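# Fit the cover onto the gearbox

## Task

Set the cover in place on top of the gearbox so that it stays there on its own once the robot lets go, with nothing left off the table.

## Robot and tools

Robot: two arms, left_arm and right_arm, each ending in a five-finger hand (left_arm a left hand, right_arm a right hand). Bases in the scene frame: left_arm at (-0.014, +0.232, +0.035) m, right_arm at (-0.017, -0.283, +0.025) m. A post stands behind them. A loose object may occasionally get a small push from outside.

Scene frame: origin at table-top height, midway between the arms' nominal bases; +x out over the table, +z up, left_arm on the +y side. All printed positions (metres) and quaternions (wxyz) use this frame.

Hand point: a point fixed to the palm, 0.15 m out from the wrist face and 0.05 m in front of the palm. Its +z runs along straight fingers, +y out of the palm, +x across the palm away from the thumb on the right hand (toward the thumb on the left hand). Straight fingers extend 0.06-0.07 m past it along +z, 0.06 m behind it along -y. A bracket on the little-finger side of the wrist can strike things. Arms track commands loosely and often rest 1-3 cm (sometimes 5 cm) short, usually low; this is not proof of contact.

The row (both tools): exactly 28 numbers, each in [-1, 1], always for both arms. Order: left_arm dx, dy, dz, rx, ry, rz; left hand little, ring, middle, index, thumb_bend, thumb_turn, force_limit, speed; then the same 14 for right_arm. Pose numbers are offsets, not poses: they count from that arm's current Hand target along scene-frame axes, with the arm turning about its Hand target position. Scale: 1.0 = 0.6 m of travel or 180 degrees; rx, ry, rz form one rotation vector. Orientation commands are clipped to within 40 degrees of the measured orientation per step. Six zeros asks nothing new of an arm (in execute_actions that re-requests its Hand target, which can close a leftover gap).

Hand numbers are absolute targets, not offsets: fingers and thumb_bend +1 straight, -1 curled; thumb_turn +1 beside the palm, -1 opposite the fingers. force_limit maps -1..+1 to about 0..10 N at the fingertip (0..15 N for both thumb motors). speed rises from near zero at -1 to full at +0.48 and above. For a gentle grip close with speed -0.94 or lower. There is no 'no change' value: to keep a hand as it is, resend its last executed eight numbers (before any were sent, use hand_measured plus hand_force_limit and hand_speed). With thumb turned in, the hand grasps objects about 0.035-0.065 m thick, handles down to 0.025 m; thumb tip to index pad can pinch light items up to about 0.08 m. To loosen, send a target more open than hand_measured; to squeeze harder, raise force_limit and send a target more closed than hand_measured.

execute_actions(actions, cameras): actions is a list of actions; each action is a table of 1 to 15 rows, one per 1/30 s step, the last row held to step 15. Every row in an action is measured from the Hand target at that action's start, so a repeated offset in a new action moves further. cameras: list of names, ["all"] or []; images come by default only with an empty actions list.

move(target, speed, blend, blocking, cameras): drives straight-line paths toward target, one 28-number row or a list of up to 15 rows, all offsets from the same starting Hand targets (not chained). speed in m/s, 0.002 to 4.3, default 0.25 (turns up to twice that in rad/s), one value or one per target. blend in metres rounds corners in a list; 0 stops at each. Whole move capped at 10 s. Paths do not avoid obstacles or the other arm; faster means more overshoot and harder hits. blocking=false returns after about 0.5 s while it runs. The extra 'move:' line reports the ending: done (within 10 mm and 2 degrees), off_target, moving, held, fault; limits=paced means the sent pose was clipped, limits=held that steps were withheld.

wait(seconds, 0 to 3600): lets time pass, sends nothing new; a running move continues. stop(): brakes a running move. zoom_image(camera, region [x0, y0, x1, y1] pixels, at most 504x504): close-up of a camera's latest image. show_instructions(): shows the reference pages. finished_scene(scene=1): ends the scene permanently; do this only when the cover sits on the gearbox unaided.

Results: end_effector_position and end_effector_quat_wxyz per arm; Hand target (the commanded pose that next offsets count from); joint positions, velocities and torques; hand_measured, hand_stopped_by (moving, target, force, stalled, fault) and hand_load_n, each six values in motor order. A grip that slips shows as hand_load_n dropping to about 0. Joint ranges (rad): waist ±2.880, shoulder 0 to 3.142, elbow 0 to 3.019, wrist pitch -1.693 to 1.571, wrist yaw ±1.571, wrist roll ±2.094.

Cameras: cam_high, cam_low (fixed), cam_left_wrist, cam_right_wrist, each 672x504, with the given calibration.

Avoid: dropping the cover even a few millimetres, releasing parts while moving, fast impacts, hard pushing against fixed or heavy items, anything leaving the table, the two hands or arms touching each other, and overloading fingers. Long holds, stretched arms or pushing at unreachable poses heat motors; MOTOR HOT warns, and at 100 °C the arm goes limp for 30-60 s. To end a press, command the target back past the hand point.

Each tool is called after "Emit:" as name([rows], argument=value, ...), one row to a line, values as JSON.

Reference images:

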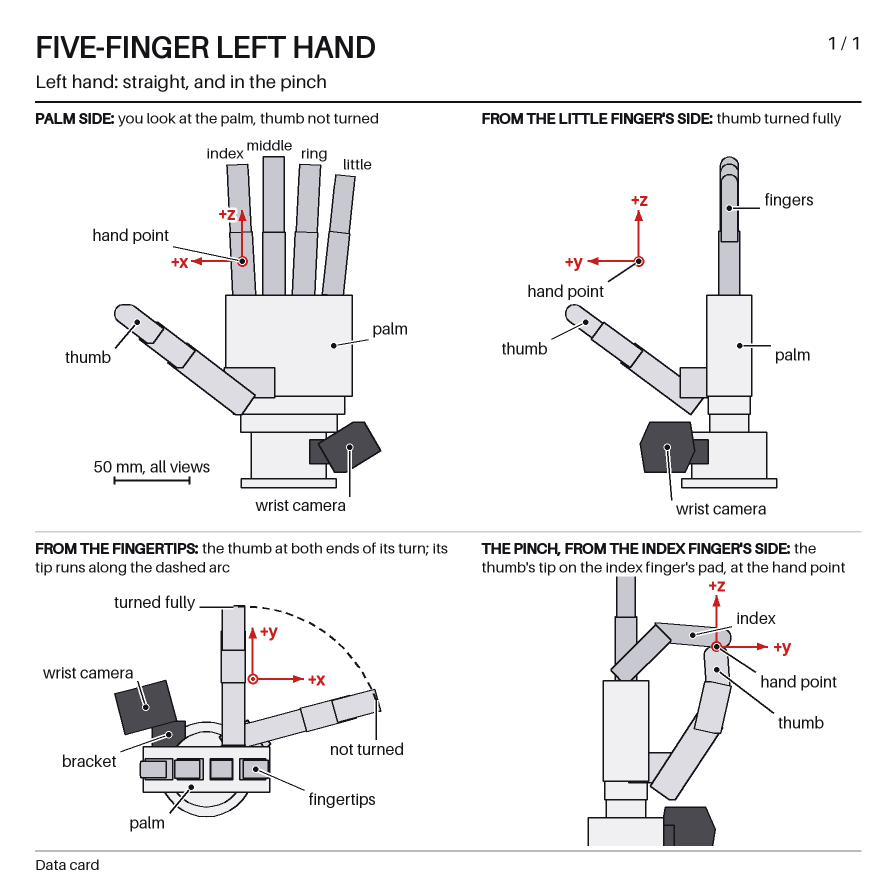

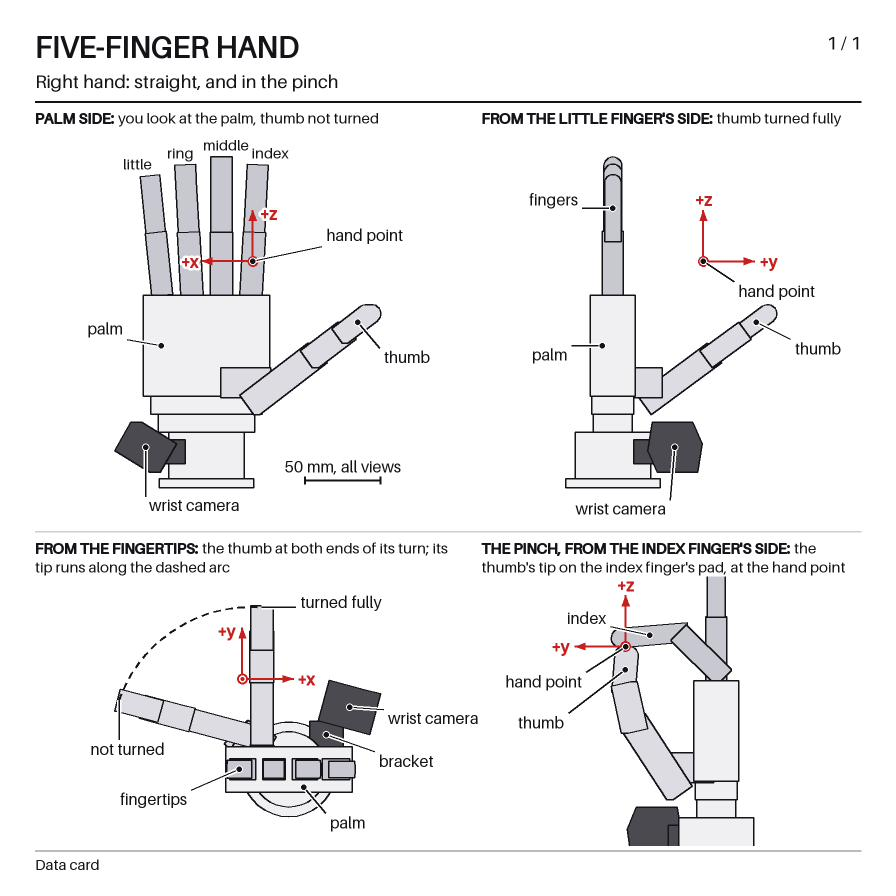

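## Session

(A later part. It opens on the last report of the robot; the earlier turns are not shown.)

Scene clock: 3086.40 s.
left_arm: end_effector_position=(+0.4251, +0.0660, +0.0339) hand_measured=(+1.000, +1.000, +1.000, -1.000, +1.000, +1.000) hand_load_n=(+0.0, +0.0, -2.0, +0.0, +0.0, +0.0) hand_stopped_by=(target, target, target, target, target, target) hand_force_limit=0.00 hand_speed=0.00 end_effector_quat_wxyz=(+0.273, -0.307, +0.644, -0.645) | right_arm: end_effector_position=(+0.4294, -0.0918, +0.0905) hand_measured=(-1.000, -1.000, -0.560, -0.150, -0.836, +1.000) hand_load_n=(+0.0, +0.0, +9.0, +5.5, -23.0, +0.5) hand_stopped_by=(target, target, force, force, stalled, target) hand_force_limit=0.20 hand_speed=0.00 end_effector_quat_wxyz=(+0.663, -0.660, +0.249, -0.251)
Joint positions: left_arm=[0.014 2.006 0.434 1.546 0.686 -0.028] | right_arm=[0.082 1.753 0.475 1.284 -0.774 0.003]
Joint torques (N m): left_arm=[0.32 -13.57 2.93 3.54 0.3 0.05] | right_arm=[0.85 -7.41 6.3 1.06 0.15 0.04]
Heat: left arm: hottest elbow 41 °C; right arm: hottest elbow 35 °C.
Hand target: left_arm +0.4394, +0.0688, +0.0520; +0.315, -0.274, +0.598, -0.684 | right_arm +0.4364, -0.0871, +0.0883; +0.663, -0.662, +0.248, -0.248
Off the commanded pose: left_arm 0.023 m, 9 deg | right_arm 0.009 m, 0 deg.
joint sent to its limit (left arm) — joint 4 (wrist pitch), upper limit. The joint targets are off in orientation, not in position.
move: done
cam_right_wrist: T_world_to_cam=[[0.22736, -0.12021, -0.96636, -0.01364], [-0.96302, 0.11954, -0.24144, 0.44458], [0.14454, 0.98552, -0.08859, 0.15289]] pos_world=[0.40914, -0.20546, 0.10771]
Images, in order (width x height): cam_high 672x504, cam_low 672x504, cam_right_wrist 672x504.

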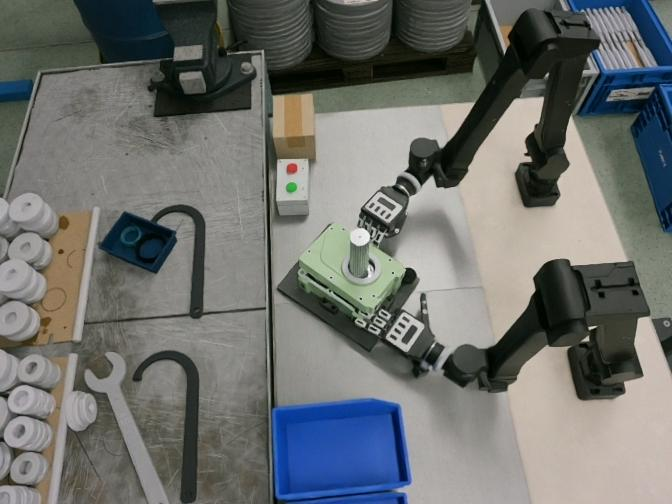

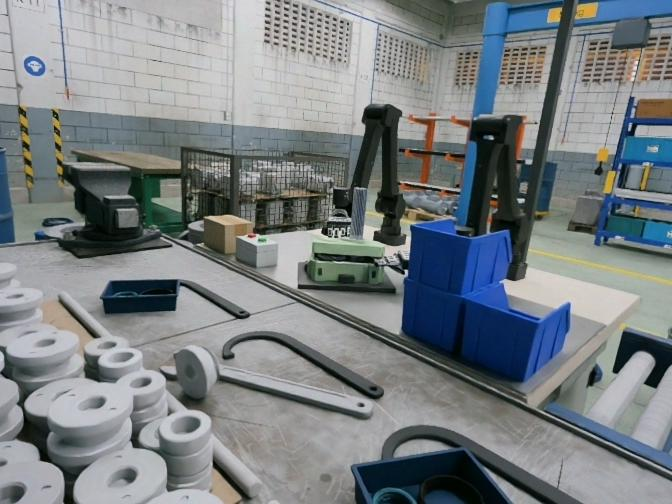

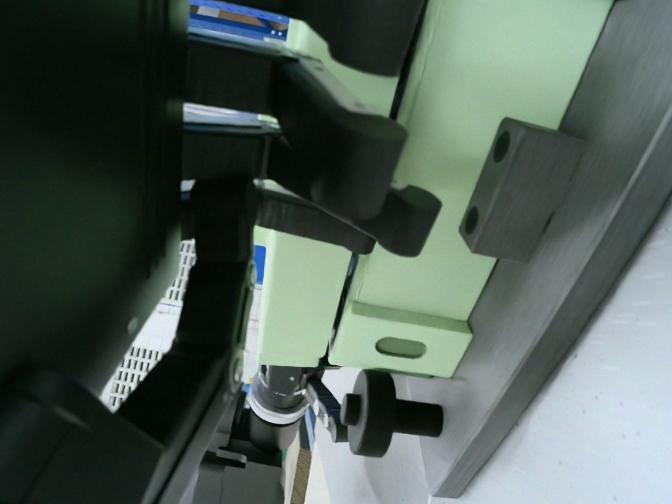

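Emit:
move([
  [0,0,0,0,0,0,1,1,1,-1,1,1,0,0,-0.078,-0.089,0.02,0,0,0,-1,-1,-0.5,-0.1,-0.85,1,0.2,0],
  [0,0,0,0,0,0,1,1,1,-1,1,1,0,0,-0.078,-0.089,0.02,0,0,0,1,1,1,1,-0.85,1,0.2,0.3],
  [0,0,0,0,0,0,1,1,1,-1,1,1,0,0,-0.077,-0.089,0.02,0,0,0,1,1,1,1,1,1,0.2,0.3],
  [0,0,0,0,0,0,1,1,1,-1,1,1,0,0,-0.078,-0.089,0.02,0,0,0,-1,-1,-1,-1,1,1,0.2,0.3],
], speed=0.2, cameras=["cam_high","cam_right_wrist"])

Scene clock: 3094.97 s.
left_arm: end_effector_position=(+0.4251, +0.0661, +0.0339) hand_measured=(+1.000, +1.000, +1.000, -1.000, +1.000, +1.000) hand_load_n=(+0.0, +0.0, -2.0, +0.0, +0.0, +0.0) hand_stopped_by=(target, target, target, target, target, target) hand_force_limit=0.00 hand_speed=0.00 end_effector_quat_wxyz=(+0.273, -0.307, +0.644, -0.645) | right_arm: end_effector_position=(+0.3906, -0.1382, +0.1000) hand_measured=(-1.000, -1.000, -1.000, -1.000, +1.000, +1.000) hand_load_n=(+0.0, +0.0, +0.5, +0.0, +0.0, +0.0) hand_stopped_by=(target, target, target, target, target, target) hand_force_limit=0.20 hand_speed=0.30 end_effector_quat_wxyz=(+0.663, -0.662, +0.247, -0.245)
Joint positions: left_arm=[0.015 2.006 0.434 1.546 0.687 -0.028] | right_arm=[-0.065 1.658 0.374 1.284 -0.932 0.003]
Joint torques (N m): left_arm=[0.32 -13.57 2.91 3.55 0.27 0.04] | right_arm=[-0.56 -7.41 3.93 1.73 -0.09 -0.02]
Heat: left arm: hottest elbow 41 °C; right arm: hottest elbow 35 °C.
Hand target: left_arm +0.4394, +0.0688, +0.0520; +0.315, -0.274, +0.598, -0.684 | right_arm +0.3896, -0.1405, +0.1002; +0.663, -0.662, +0.248, -0.247
Off the commanded pose: left_arm 0.023 m, 9 deg | right_arm 0.003 m, 0 deg.
joint sent to its limit (left arm) — joint 4 (wrist pitch), upper limit. The joint targets are off in orientation, not in position.
move: done
cam_right_wrist: T_world_to_cam=[[0.22313, -0.11817, -0.9676, 0.0009], [-0.96565, 0.10881, -0.23597, 0.41403], [0.13317, 0.98701, -0.08983, 0.20974]] pos_world=[0.37167, -0.25196, 0.11741]

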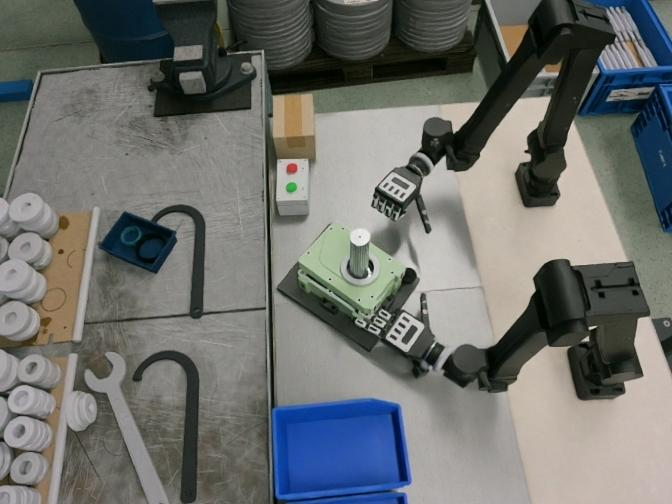

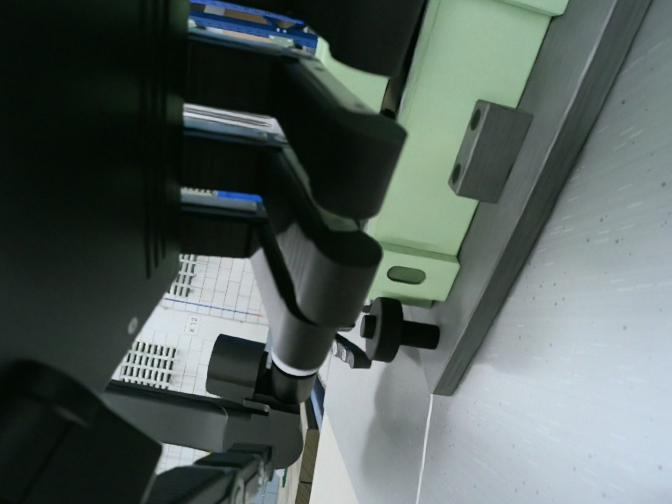

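Emit:
move([
  [0,0,0,0,0,0,1,1,1,-1,1,1,0,0,0.058,0.0155,-0.0537,0,0,0,-1,-1,-1,-1,1,1,0.2,0.3],
  [0,0,0,0,0,0,1,1,1,-1,1,1,0,0,0.1133,0.078,-0.0537,0,0,0,-1,-1,-1,-1,1,1,0.2,0.3],
], speed=0.12, cameras=["cam_high","cam_right_wrist","cam_low"])

Emit:
zoom_image(camera="cam_high", region=[285, 185, 425, 315])

Scene clock: 3103.47 s.
left_arm: end_effector_position=(+0.4251, +0.0661, +0.0339) hand_measured=(+1.000, +1.000, +1.000, -1.000, +1.000, +1.000) hand_load_n=(+0.0, -0.5, -2.0, +0.0, +0.0, +0.0) hand_stopped_by=(target, target, target, target, target, target) hand_force_limit=0.00 hand_speed=0.00 end_effector_quat_wxyz=(+0.273, -0.307, +0.644, -0.645) | right_arm: end_effector_position=(+0.4522, -0.0968, +0.0729) hand_measured=(-1.000, -1.000, -1.000, -1.000, +1.000, +1.000) hand_load_n=(+0.0, +0.0, +0.0, +0.0, +0.0, +0.0) hand_stopped_by=(target, target, target, target, target, target) hand_force_limit=0.20 hand_speed=0.30 end_effector_quat_wxyz=(+0.664, -0.660, +0.246, -0.252)
Joint positions: left_arm=[0.015 2.006 0.434 1.546 0.687 -0.028] | right_arm=[0.063 1.852 0.54 1.324 -0.796 0.003]
Joint torques (N m): left_arm=[0.32 -13.63 2.92 3.56 0.28 0.04] | right_arm=[0.38 -8.88 5.65 1.05 0.1 0.02]
Heat: left arm: hottest elbow 41 °C; right arm: hottest elbow 34 °C.
Hand target: left_arm +0.4394, +0.0688, +0.0520; +0.315, -0.274, +0.598, -0.684 | right_arm +0.4575, -0.0937, +0.0680; +0.663, -0.662, +0.248, -0.247
Off the commanded pose: left_arm 0.023 m, 9 deg | right_arm 0.008 m, 1 deg.
joint sent to its limit (left arm) — joint 4 (wrist pitch), upper limit. The joint targets are off in orientation, not in position.
move: done
cam_right_wrist: T_world_to_cam=[[0.23355, -0.11933, -0.96499, -0.03919], [-0.96191, 0.11661, -0.24723, 0.46248], [0.14203, 0.98598, -0.08755, 0.15401]] pos_world=[0.43214, -0.21046, 0.09001]
Images, in order (width x height): cam_high 672x504, cam_low 672x504, cam_right_wrist 672x504.

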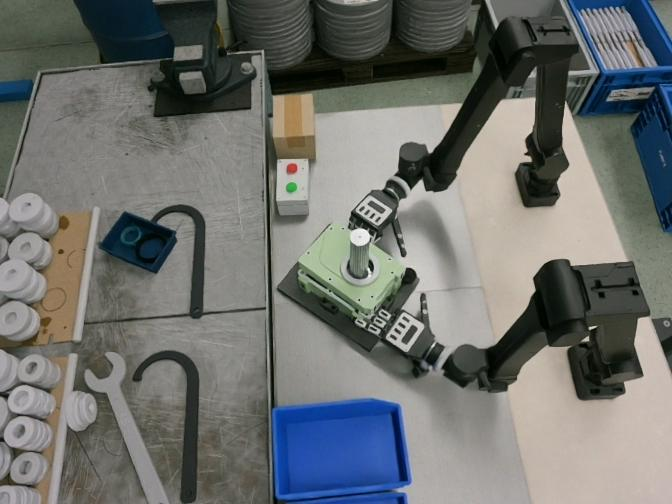

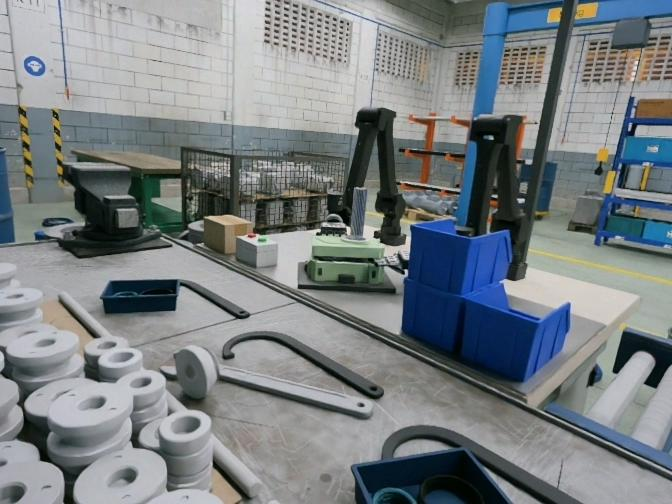

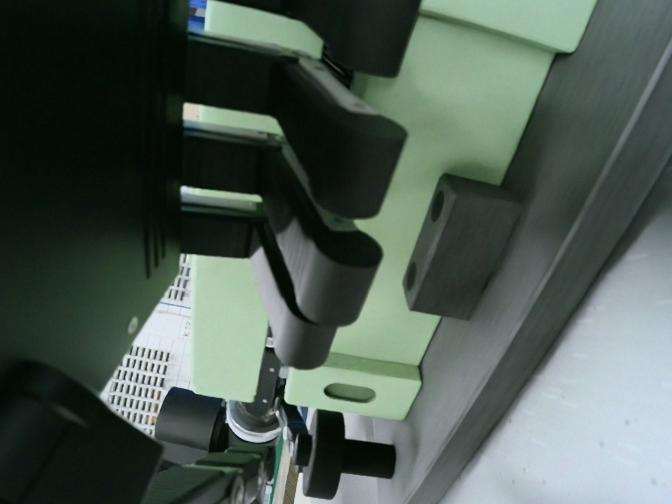

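Scaled by 3.600 from the camera's image (finer frame: 960x720).

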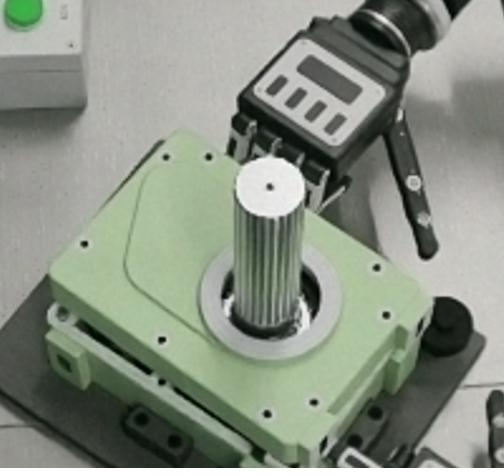

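Emit:
move(target=[0,0,0,0,0,0,1,1,1,-1,1,1,0,0,0.009,0.010,0,0,0,0,-1,-1,-1,-1,1,1,0.2,0.3], speed=0.04, cameras=["cam_high","cam_low"])

Emit:
zoom_image(camera="cam_high", region=[285, 215, 425, 345])

Emit:
zoom_image(camera="cam_low", region=[295, 225, 415, 300])

Scene clock: 3109.57 s.
left_arm: end_effector_position=(+0.4251, +0.0661, +0.0339) hand_measured=(+1.000, +1.000, +1.000, -1.000, +1.000, +1.000) hand_load_n=(+0.0, +0.0, -2.0, +0.0, +0.0, -0.5) hand_stopped_by=(target, target, target, target, target, target) hand_force_limit=0.00 hand_speed=0.00 end_effector_quat_wxyz=(+0.273, -0.307, +0.644, -0.645) | right_arm: end_effector_position=(+0.4577, -0.0930, +0.0728) hand_measured=(-1.000, -1.000, -1.000, -1.000, +1.000, +1.000) hand_load_n=(+0.5, +0.0, +0.0, +0.0, -0.5, -0.5) hand_stopped_by=(target, target, target, target, target, target) hand_force_limit=0.20 hand_speed=0.30 end_effector_quat_wxyz=(+0.663, -0.659, +0.248, -0.253)
Joint positions: left_arm=[0.015 2.006 0.434 1.546 0.687 -0.028] | right_arm=[0.073 1.857 0.554 1.314 -0.781 0.003]
Joint torques (N m): left_arm=[0.15 -13.57 2.93 3.56 0.29 0.05] | right_arm=[1.44 -8.7 5.76 1.11 0.08 -0.02]
Heat: left arm: hottest elbow 41 °C; right arm: hottest elbow 34 °C.
Hand target: left_arm +0.4394, +0.0688, +0.0520; +0.315, -0.274, +0.598, -0.684 | right_arm +0.4629, -0.0877, +0.0679; +0.663, -0.662, +0.248, -0.247
Off the commanded pose: left_arm 0.023 m, 9 deg | right_arm 0.009 m, 1 deg.
joint sent to its limit (left arm) — joint 4 (wrist pitch), upper limit. The joint targets are off in orientation, not in position.
move: done

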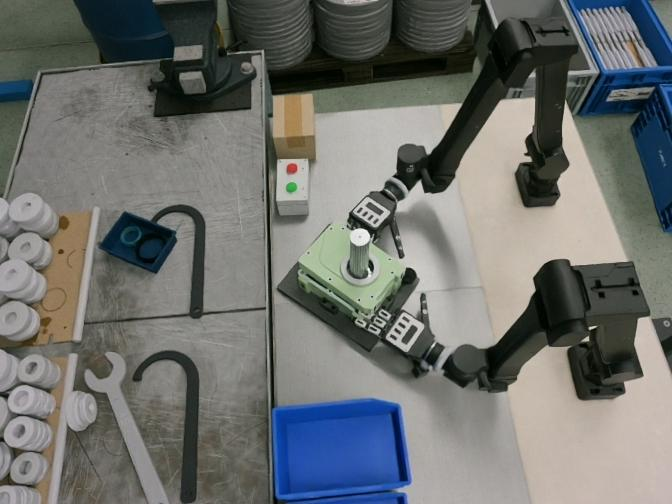

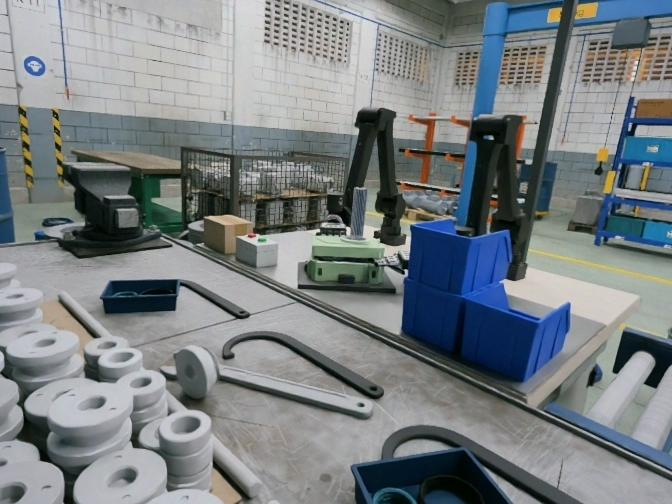

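Scaled by 3.600 from the camera's image (finer frame: 960x720).

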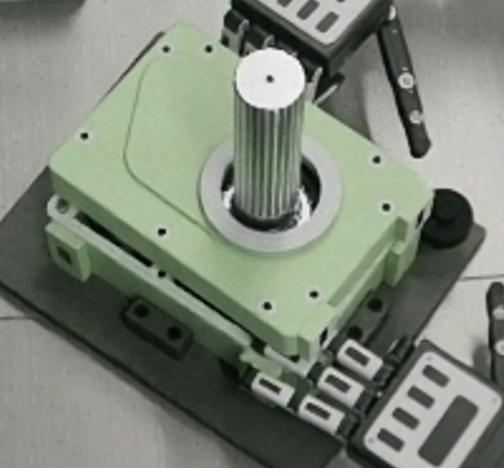

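Scaled by 4.200 from the camera's image (finer frame: 960x720).

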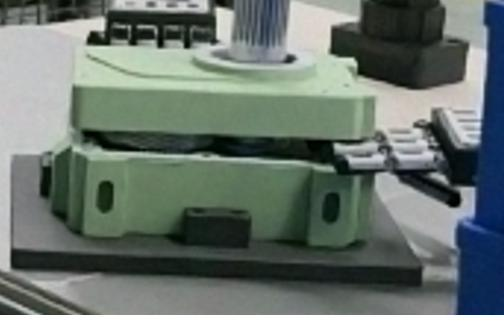

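Emit:
move(target=[-0.065,0.058,-0.008,0,0,0,1,1,1,-1,1,1,0,0,0,0,0,0,0,0,-1,-1,-1,-1,1,1,0.2,0.3], speed=0.03, cameras=["cam_high","cam_low","cam_left_wrist"])

Emit:
zoom_image(camera="cam_high", region=[285, 215, 425, 345])

Emit:
zoom_image(camera="cam_low", region=[295, 225, 415, 300])

Scene clock: 3120.87 s.
left_arm: end_effector_position=(+0.3939, +0.0966, +0.0332) hand_measured=(+1.000, +1.000, +1.000, -1.000, +1.000, +1.000) hand_load_n=(+0.0, +0.0, -1.5, +0.0, +0.0, +0.0) hand_stopped_by=(target, target, target, target, target, target) hand_force_limit=0.00 hand_speed=0.00 end_effector_quat_wxyz=(+0.264, -0.302, +0.656, -0.640) | right_arm: end_effector_position=(+0.4575, -0.0930, +0.0720) hand_measured=(-1.000, -1.000, -1.000, -1.000, +1.000, +1.000) hand_load_n=(+0.0, +0.0, +0.0, +0.0, +0.0, -0.5) hand_stopped_by=(target, target, target, target, target, target) hand_force_limit=0.20 hand_speed=0.30 end_effector_quat_wxyz=(+0.663, -0.660, +0.248, -0.252)
Joint positions: left_arm=[0.121 1.978 0.36 1.556 0.814 0.005] | right_arm=[0.073 1.858 0.554 1.314 -0.781 0.003]
Joint torques (N m): left_arm=[0.79 -13.39 1.03 3.03 0.25 0.09] | right_arm=[0.5 -8.76 5.85 1.2 0.08 -0.03]
Heat: left arm: hottest elbow 40 °C; right arm: hottest elbow 34 °C.
Hand target: left_arm +0.4004, +0.1035, +0.0473; +0.315, -0.274, +0.598, -0.684 | right_arm +0.4628, -0.0877, +0.0679; +0.663, -0.662, +0.248, -0.247
Off the commanded pose: left_arm 0.017 m, 11 deg | right_arm 0.009 m, 1 deg.
joint sent to its limit (left arm) — joint 4 (wrist pitch), upper limit. The joint targets are off in orientation, not in position.
move: off_target (left_arm)
cam_left_wrist: T_world_to_cam=[[-0.1682, -0.16151, 0.97243, 0.04008], [-0.93723, -0.27949, -0.20853, 0.40639], [0.30547, -0.94647, -0.10437, 0.08683]] pos_world=[0.36109, 0.20224, 0.05483]

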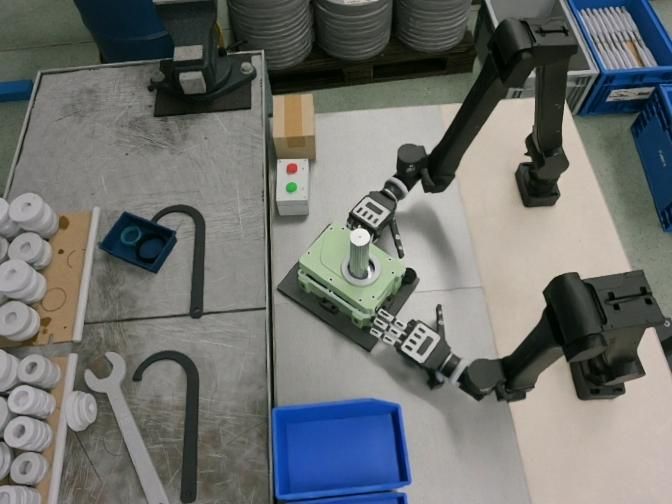

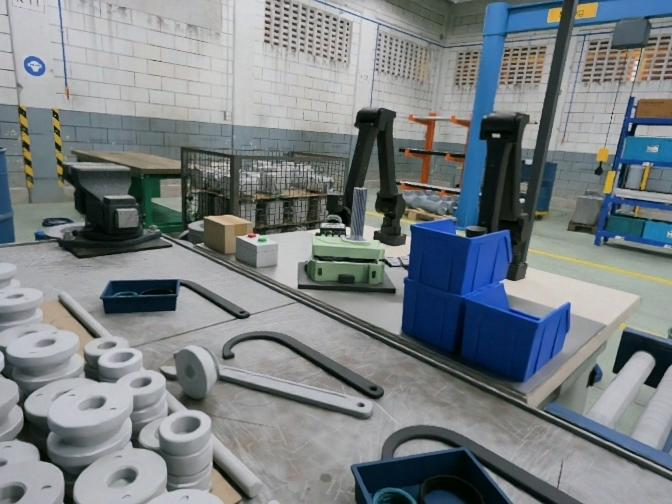

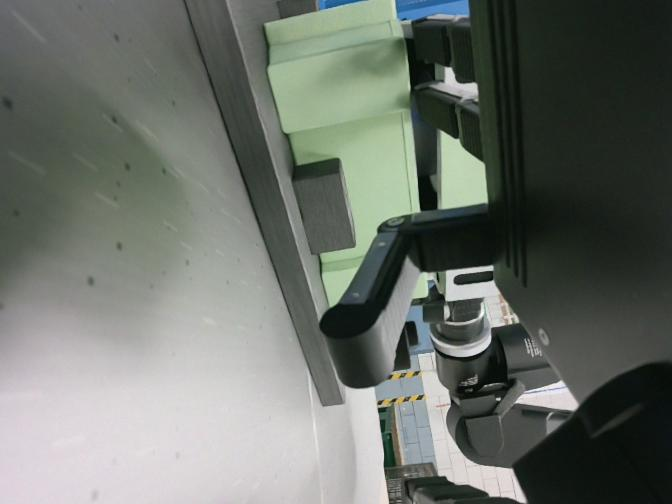

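Scaled by 3.600 from the camera's image (finer frame: 960x720).

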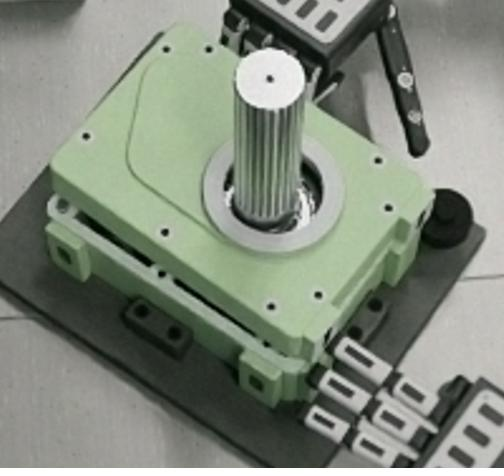

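Scaled by 4.200 from the camera's image (finer frame: 960x720).

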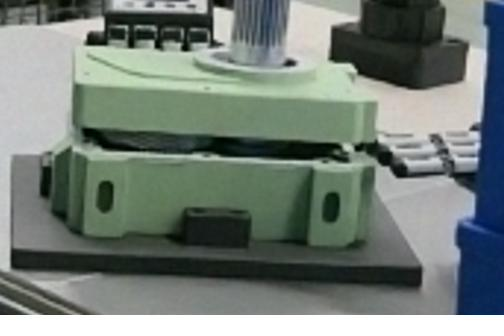

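Emit:
move(target=[-0.05,0.045,-0.005,0,0,0,1,1,1,-1,1,1,0,0,0,0,0,0,0,0,-1,-1,-1,-1,1,1,0.2,0.3], speed=0.03, cameras=["cam_high","cam_low","cam_left_wrist"])

Emit:
zoom_image(camera="cam_high", region=[285, 215, 425, 345])

Emit:
zoom_image(camera="cam_low", region=[295, 225, 415, 300])

Scene clock: 3127.27 s.
left_arm: end_effector_position=(+0.3681, +0.1247, +0.0367) hand_measured=(+1.000, +1.000, +1.000, -1.000, +1.000, +1.000) hand_load_n=(+0.0, +0.0, +0.0, +0.0, +0.0, -0.5) hand_stopped_by=(target, target, target, target, target, target) hand_force_limit=0.00 hand_speed=0.00 end_effector_quat_wxyz=(+0.265, -0.298, +0.660, -0.637) | right_arm: end_effector_position=(+0.4575, -0.0930, +0.0720) hand_measured=(-1.000, -1.000, -1.000, -1.000, +1.000, +1.000) hand_load_n=(+0.0, +0.0, +0.0, +0.0, +0.0, +0.0) hand_stopped_by=(target, target, target, target, target, target) hand_force_limit=0.20 hand_speed=0.30 end_effector_quat_wxyz=(+0.663, -0.660, +0.248, -0.252)
Joint positions: left_arm=[0.232 1.948 0.3 1.565 0.93 0.037] | right_arm=[0.073 1.858 0.554 1.314 -0.781 0.003]
Joint torques (N m): left_arm=[0.73 -11.75 0.47 2.61 0.3 0.11] | right_arm=[1.2 -8.18 5.75 1.18 0.11 -0.01]
Heat: left arm: hottest elbow 40 °C; right arm: hottest elbow 34 °C.
Hand target: left_arm +0.3705, +0.1306, +0.0443; +0.316, -0.274, +0.598, -0.684 | right_arm +0.4628, -0.0877, +0.0679; +0.663, -0.662, +0.248, -0.247
Off the commanded pose: left_arm 0.010 m, 11 deg | right_arm 0.009 m, 1 deg.
joint sent to its limit (left arm) — joint 4 (wrist pitch), upper limit. The joint targets are off in orientation, not in position.
move: off_target (left_arm)
cam_left_wrist: T_world_to_cam=[[-0.17057, -0.17248, 0.97013, 0.03919], [-0.93873, -0.2708, -0.21319, 0.39037], [0.29948, -0.94706, -0.11573, 0.12442]] pos_world=[0.33588, 0.23031, 0.0596]

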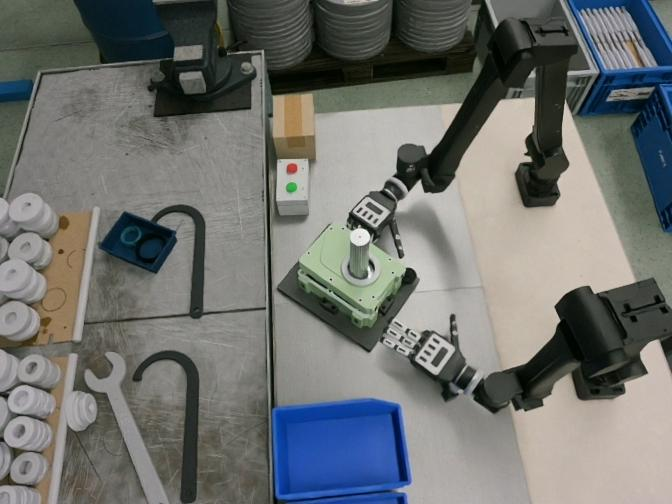

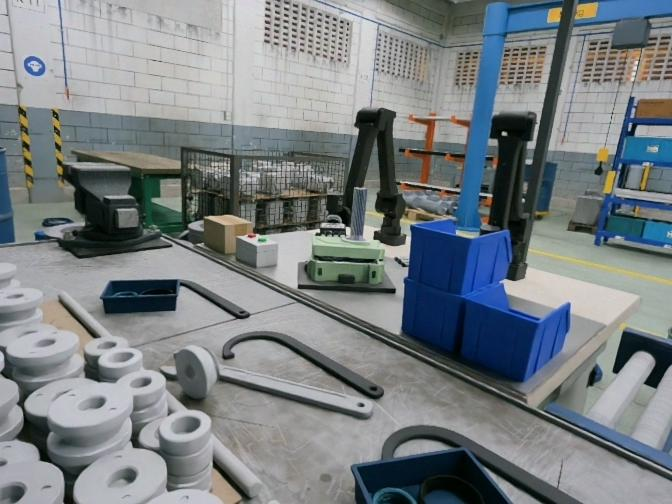

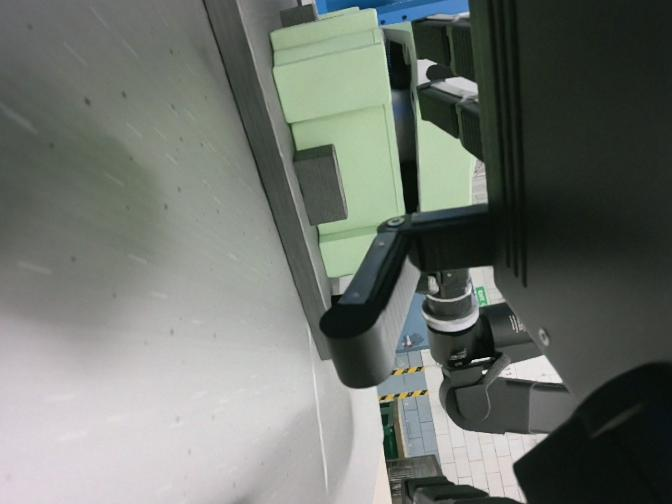

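Scaled by 3.600 from the camera's image (finer frame: 960x720).

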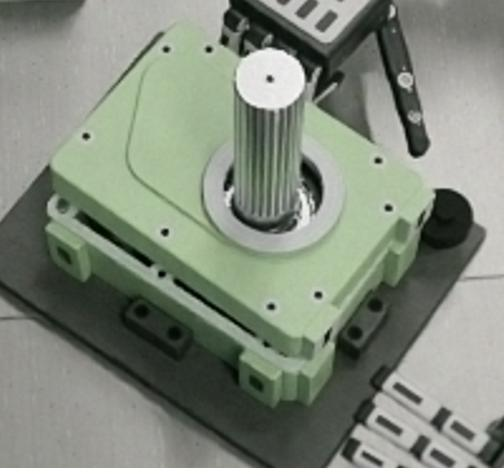

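Scaled by 4.200 from the camera's image (finer frame: 960x720).

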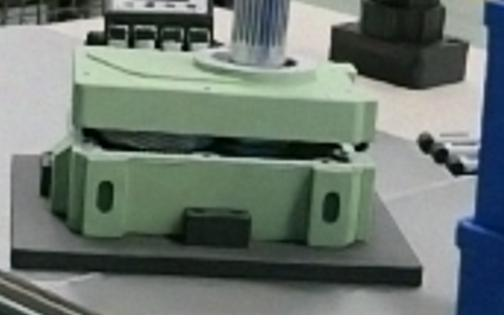

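Emit:
zoom_image(camera="cam_high", region=[292, 255, 342, 305])

Emit:
zoom_image(camera="cam_high", region=[345, 285, 395, 335])

Emit:
zoom_image(camera="cam_high", region=[375, 250, 425, 300])

Emit:
zoom_image(camera="cam_low", region=[305, 245, 355, 290])

Emit:
zoom_image(camera="cam_low", region=[355, 245, 405, 290])

Scaled by 10.080 from the camera's image (finer frame: 960x720).

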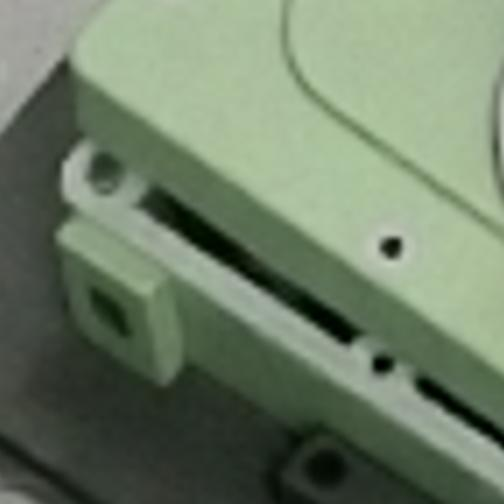

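Scaled by 10.080 from the camera's image (finer frame: 960x720).

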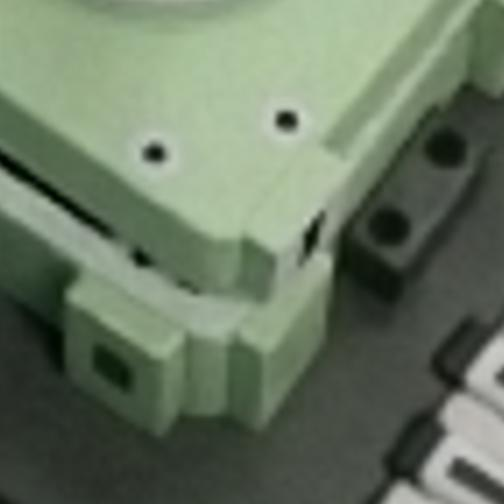

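Scaled by 10.080 from the camera's image (finer frame: 960x720).

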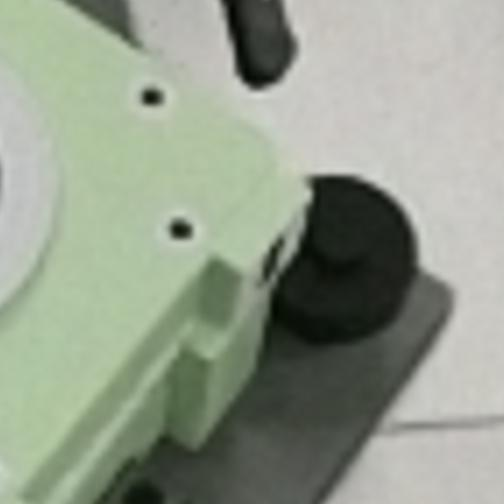

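Scaled by 10.080 from the camera's image (finer frame: 960x720).

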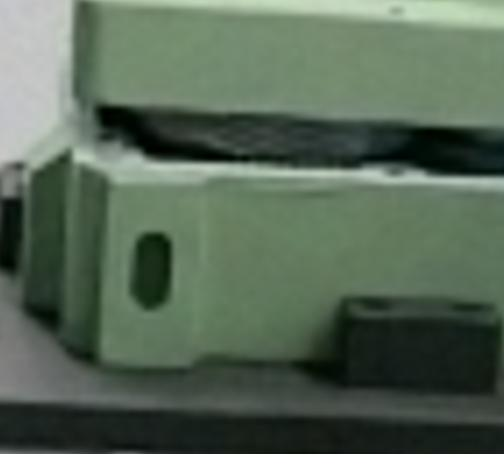

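Scaled by 10.080 from the camera's image (finer frame: 960x720).

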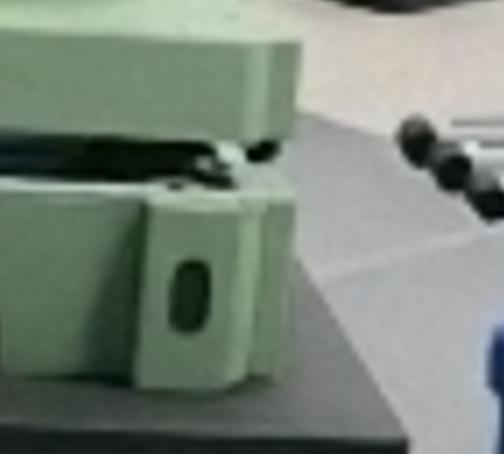

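Emit:
zoom_image(camera="cam_low", region=[330, 215, 390, 265])

Emit:
zoom_image(camera="cam_high", region=[335, 240, 390, 290])

Scaled by 8.400 from the camera's image (finer frame: 960x720).

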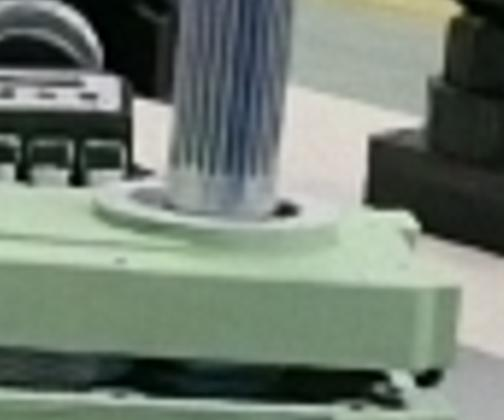

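Scaled by 9.164 from the camera's image (finer frame: 960x720).

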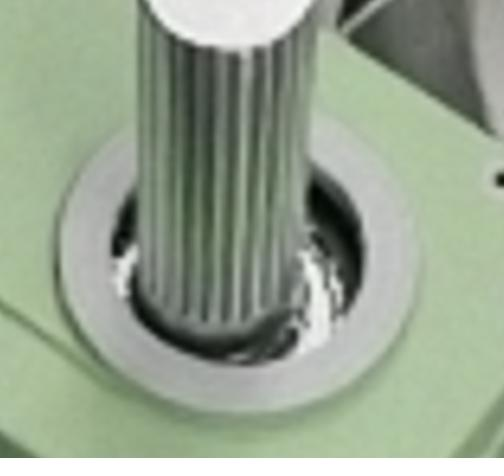

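Emit:
move(target=[0,0,0,0,0,0,1,1,1,-1,1,1,0,0,0.013,0.015,0,0,0,0,-1,-1,-1,-1,1,1,0.2,0.3], speed=0.04, cameras=["cam_high","cam_low"])

Emit:
zoom_image(camera="cam_high", region=[335, 240, 390, 290])

Emit:
zoom_image(camera="cam_high", region=[292, 255, 342, 305])

Emit:
zoom_image(camera="cam_low", region=[295, 225, 415, 300])

Scene clock: 3159.67 s.
left_arm: end_effector_position=(+0.3681, +0.1247, +0.0367) hand_measured=(+1.000, +1.000, +1.000, -1.000, +1.000, +1.000) hand_load_n=(+0.0, +0.0, +0.0, +0.0, +0.0, +0.0) hand_stopped_by=(target, target, target, target, target, target) hand_force_limit=0.00 hand_speed=0.00 end_effector_quat_wxyz=(+0.265, -0.298, +0.660, -0.637) | right_arm: end_effector_position=(+0.4640, -0.0872, +0.0707) hand_measured=(-1.000, -1.000, -1.000, -1.000, +1.000, +1.000) hand_load_n=(+0.0, +0.0, +0.5, -1.0, +0.0, -0.5) hand_stopped_by=(target, target, target, target, target, target) hand_force_limit=0.20 hand_speed=0.30 end_effector_quat_wxyz=(+0.661, -0.660, +0.252, -0.253)
Joint positions: left_arm=[0.232 1.948 0.3 1.565 0.93 0.037] | right_arm=[0.09 1.866 0.571 1.298 -0.757 0.002]
Joint torques (N m): left_arm=[0.79 -11.81 0.46 2.56 0.3 0.11] | right_arm=[1.03 -8.88 6.43 1.18 0.01 -0.01]
Heat: left arm: hottest elbow 39 °C; right arm: hottest elbow 34 °C.
Hand target: left_arm +0.3706, +0.1306, +0.0443; +0.316, -0.274, +0.598, -0.684 | right_arm +0.4707, -0.0788, +0.0680; +0.663, -0.662, +0.248, -0.248
Off the commanded pose: left_arm 0.010 m, 11 deg | right_arm 0.011 m, 1 deg.
joint sent to its limit (left arm) — joint 4 (wrist pitch), upper limit. The joint targets are off in orientation, not in position.
move: off_target (right_arm)

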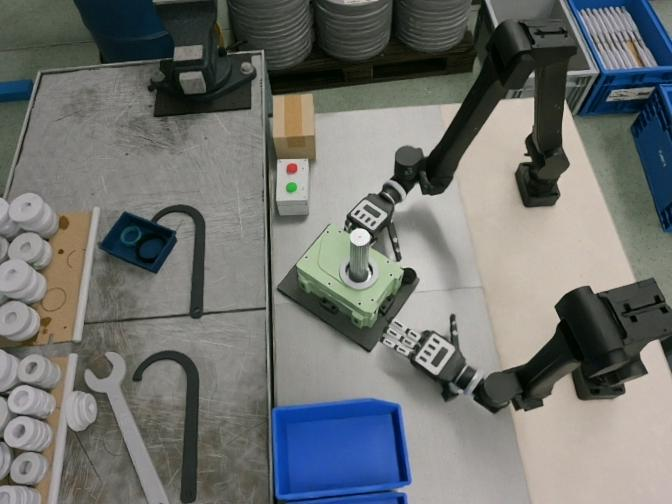

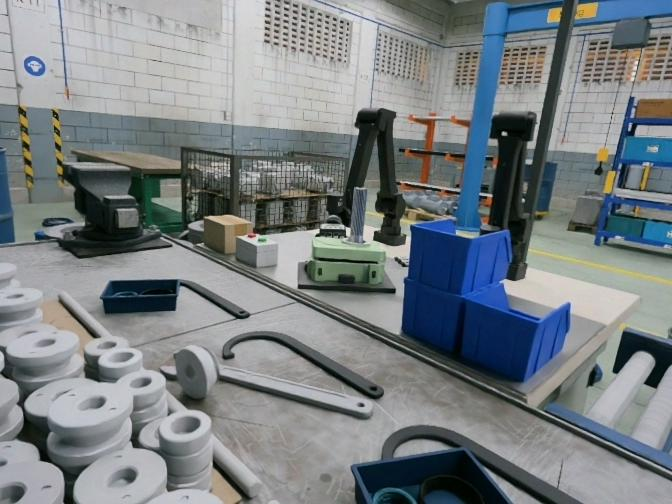

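Scaled by 9.164 from the camera's image (finer frame: 960x720).

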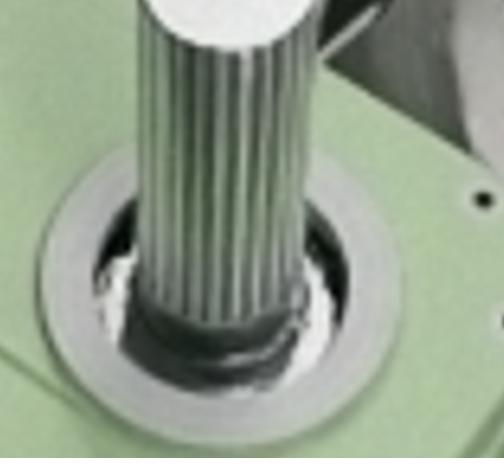

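Scaled by 10.080 from the camera's image (finer frame: 960x720).

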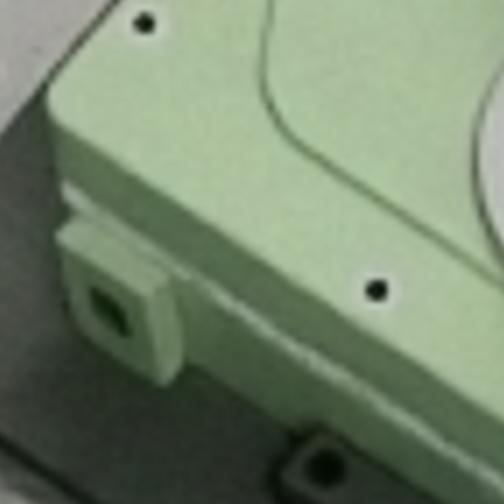

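Scaled by 4.200 from the camera's image (finer frame: 960x720).

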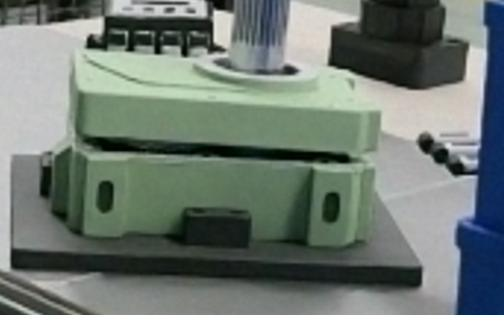

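Emit:
zoom_image(camera="cam_low", region=[305, 240, 355, 285])

Emit:
zoom_image(camera="cam_low", region=[350, 240, 400, 285])

Emit:
zoom_image(camera="cam_high", region=[345, 285, 395, 335])

Emit:
zoom_image(camera="cam_high", region=[375, 250, 425, 300])

Scaled by 10.080 from the camera's image (finer frame: 960x720).

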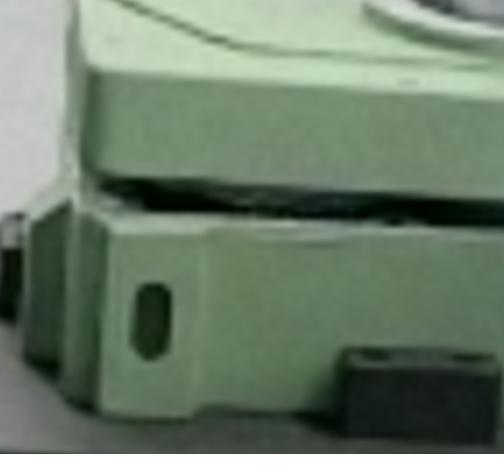

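Scaled by 10.080 from the camera's image (finer frame: 960x720).

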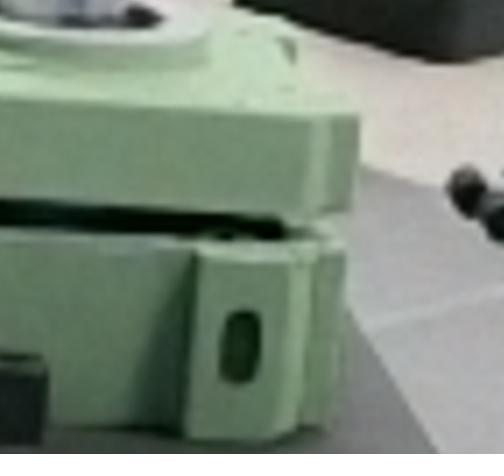

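Scaled by 10.080 from the camera's image (finer frame: 960x720).

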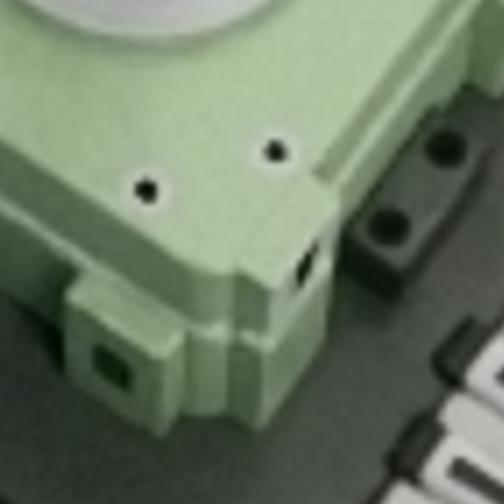

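Scaled by 10.080 from the camera's image (finer frame: 960x720).

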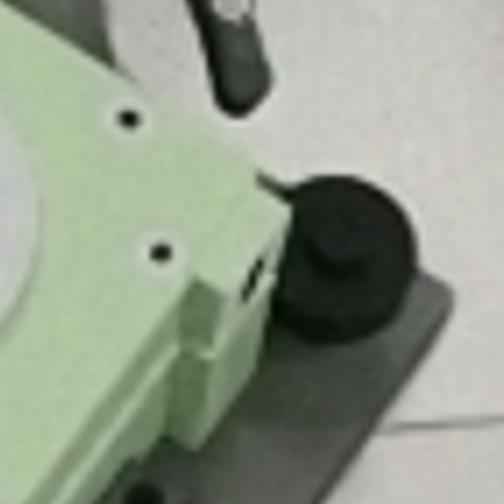

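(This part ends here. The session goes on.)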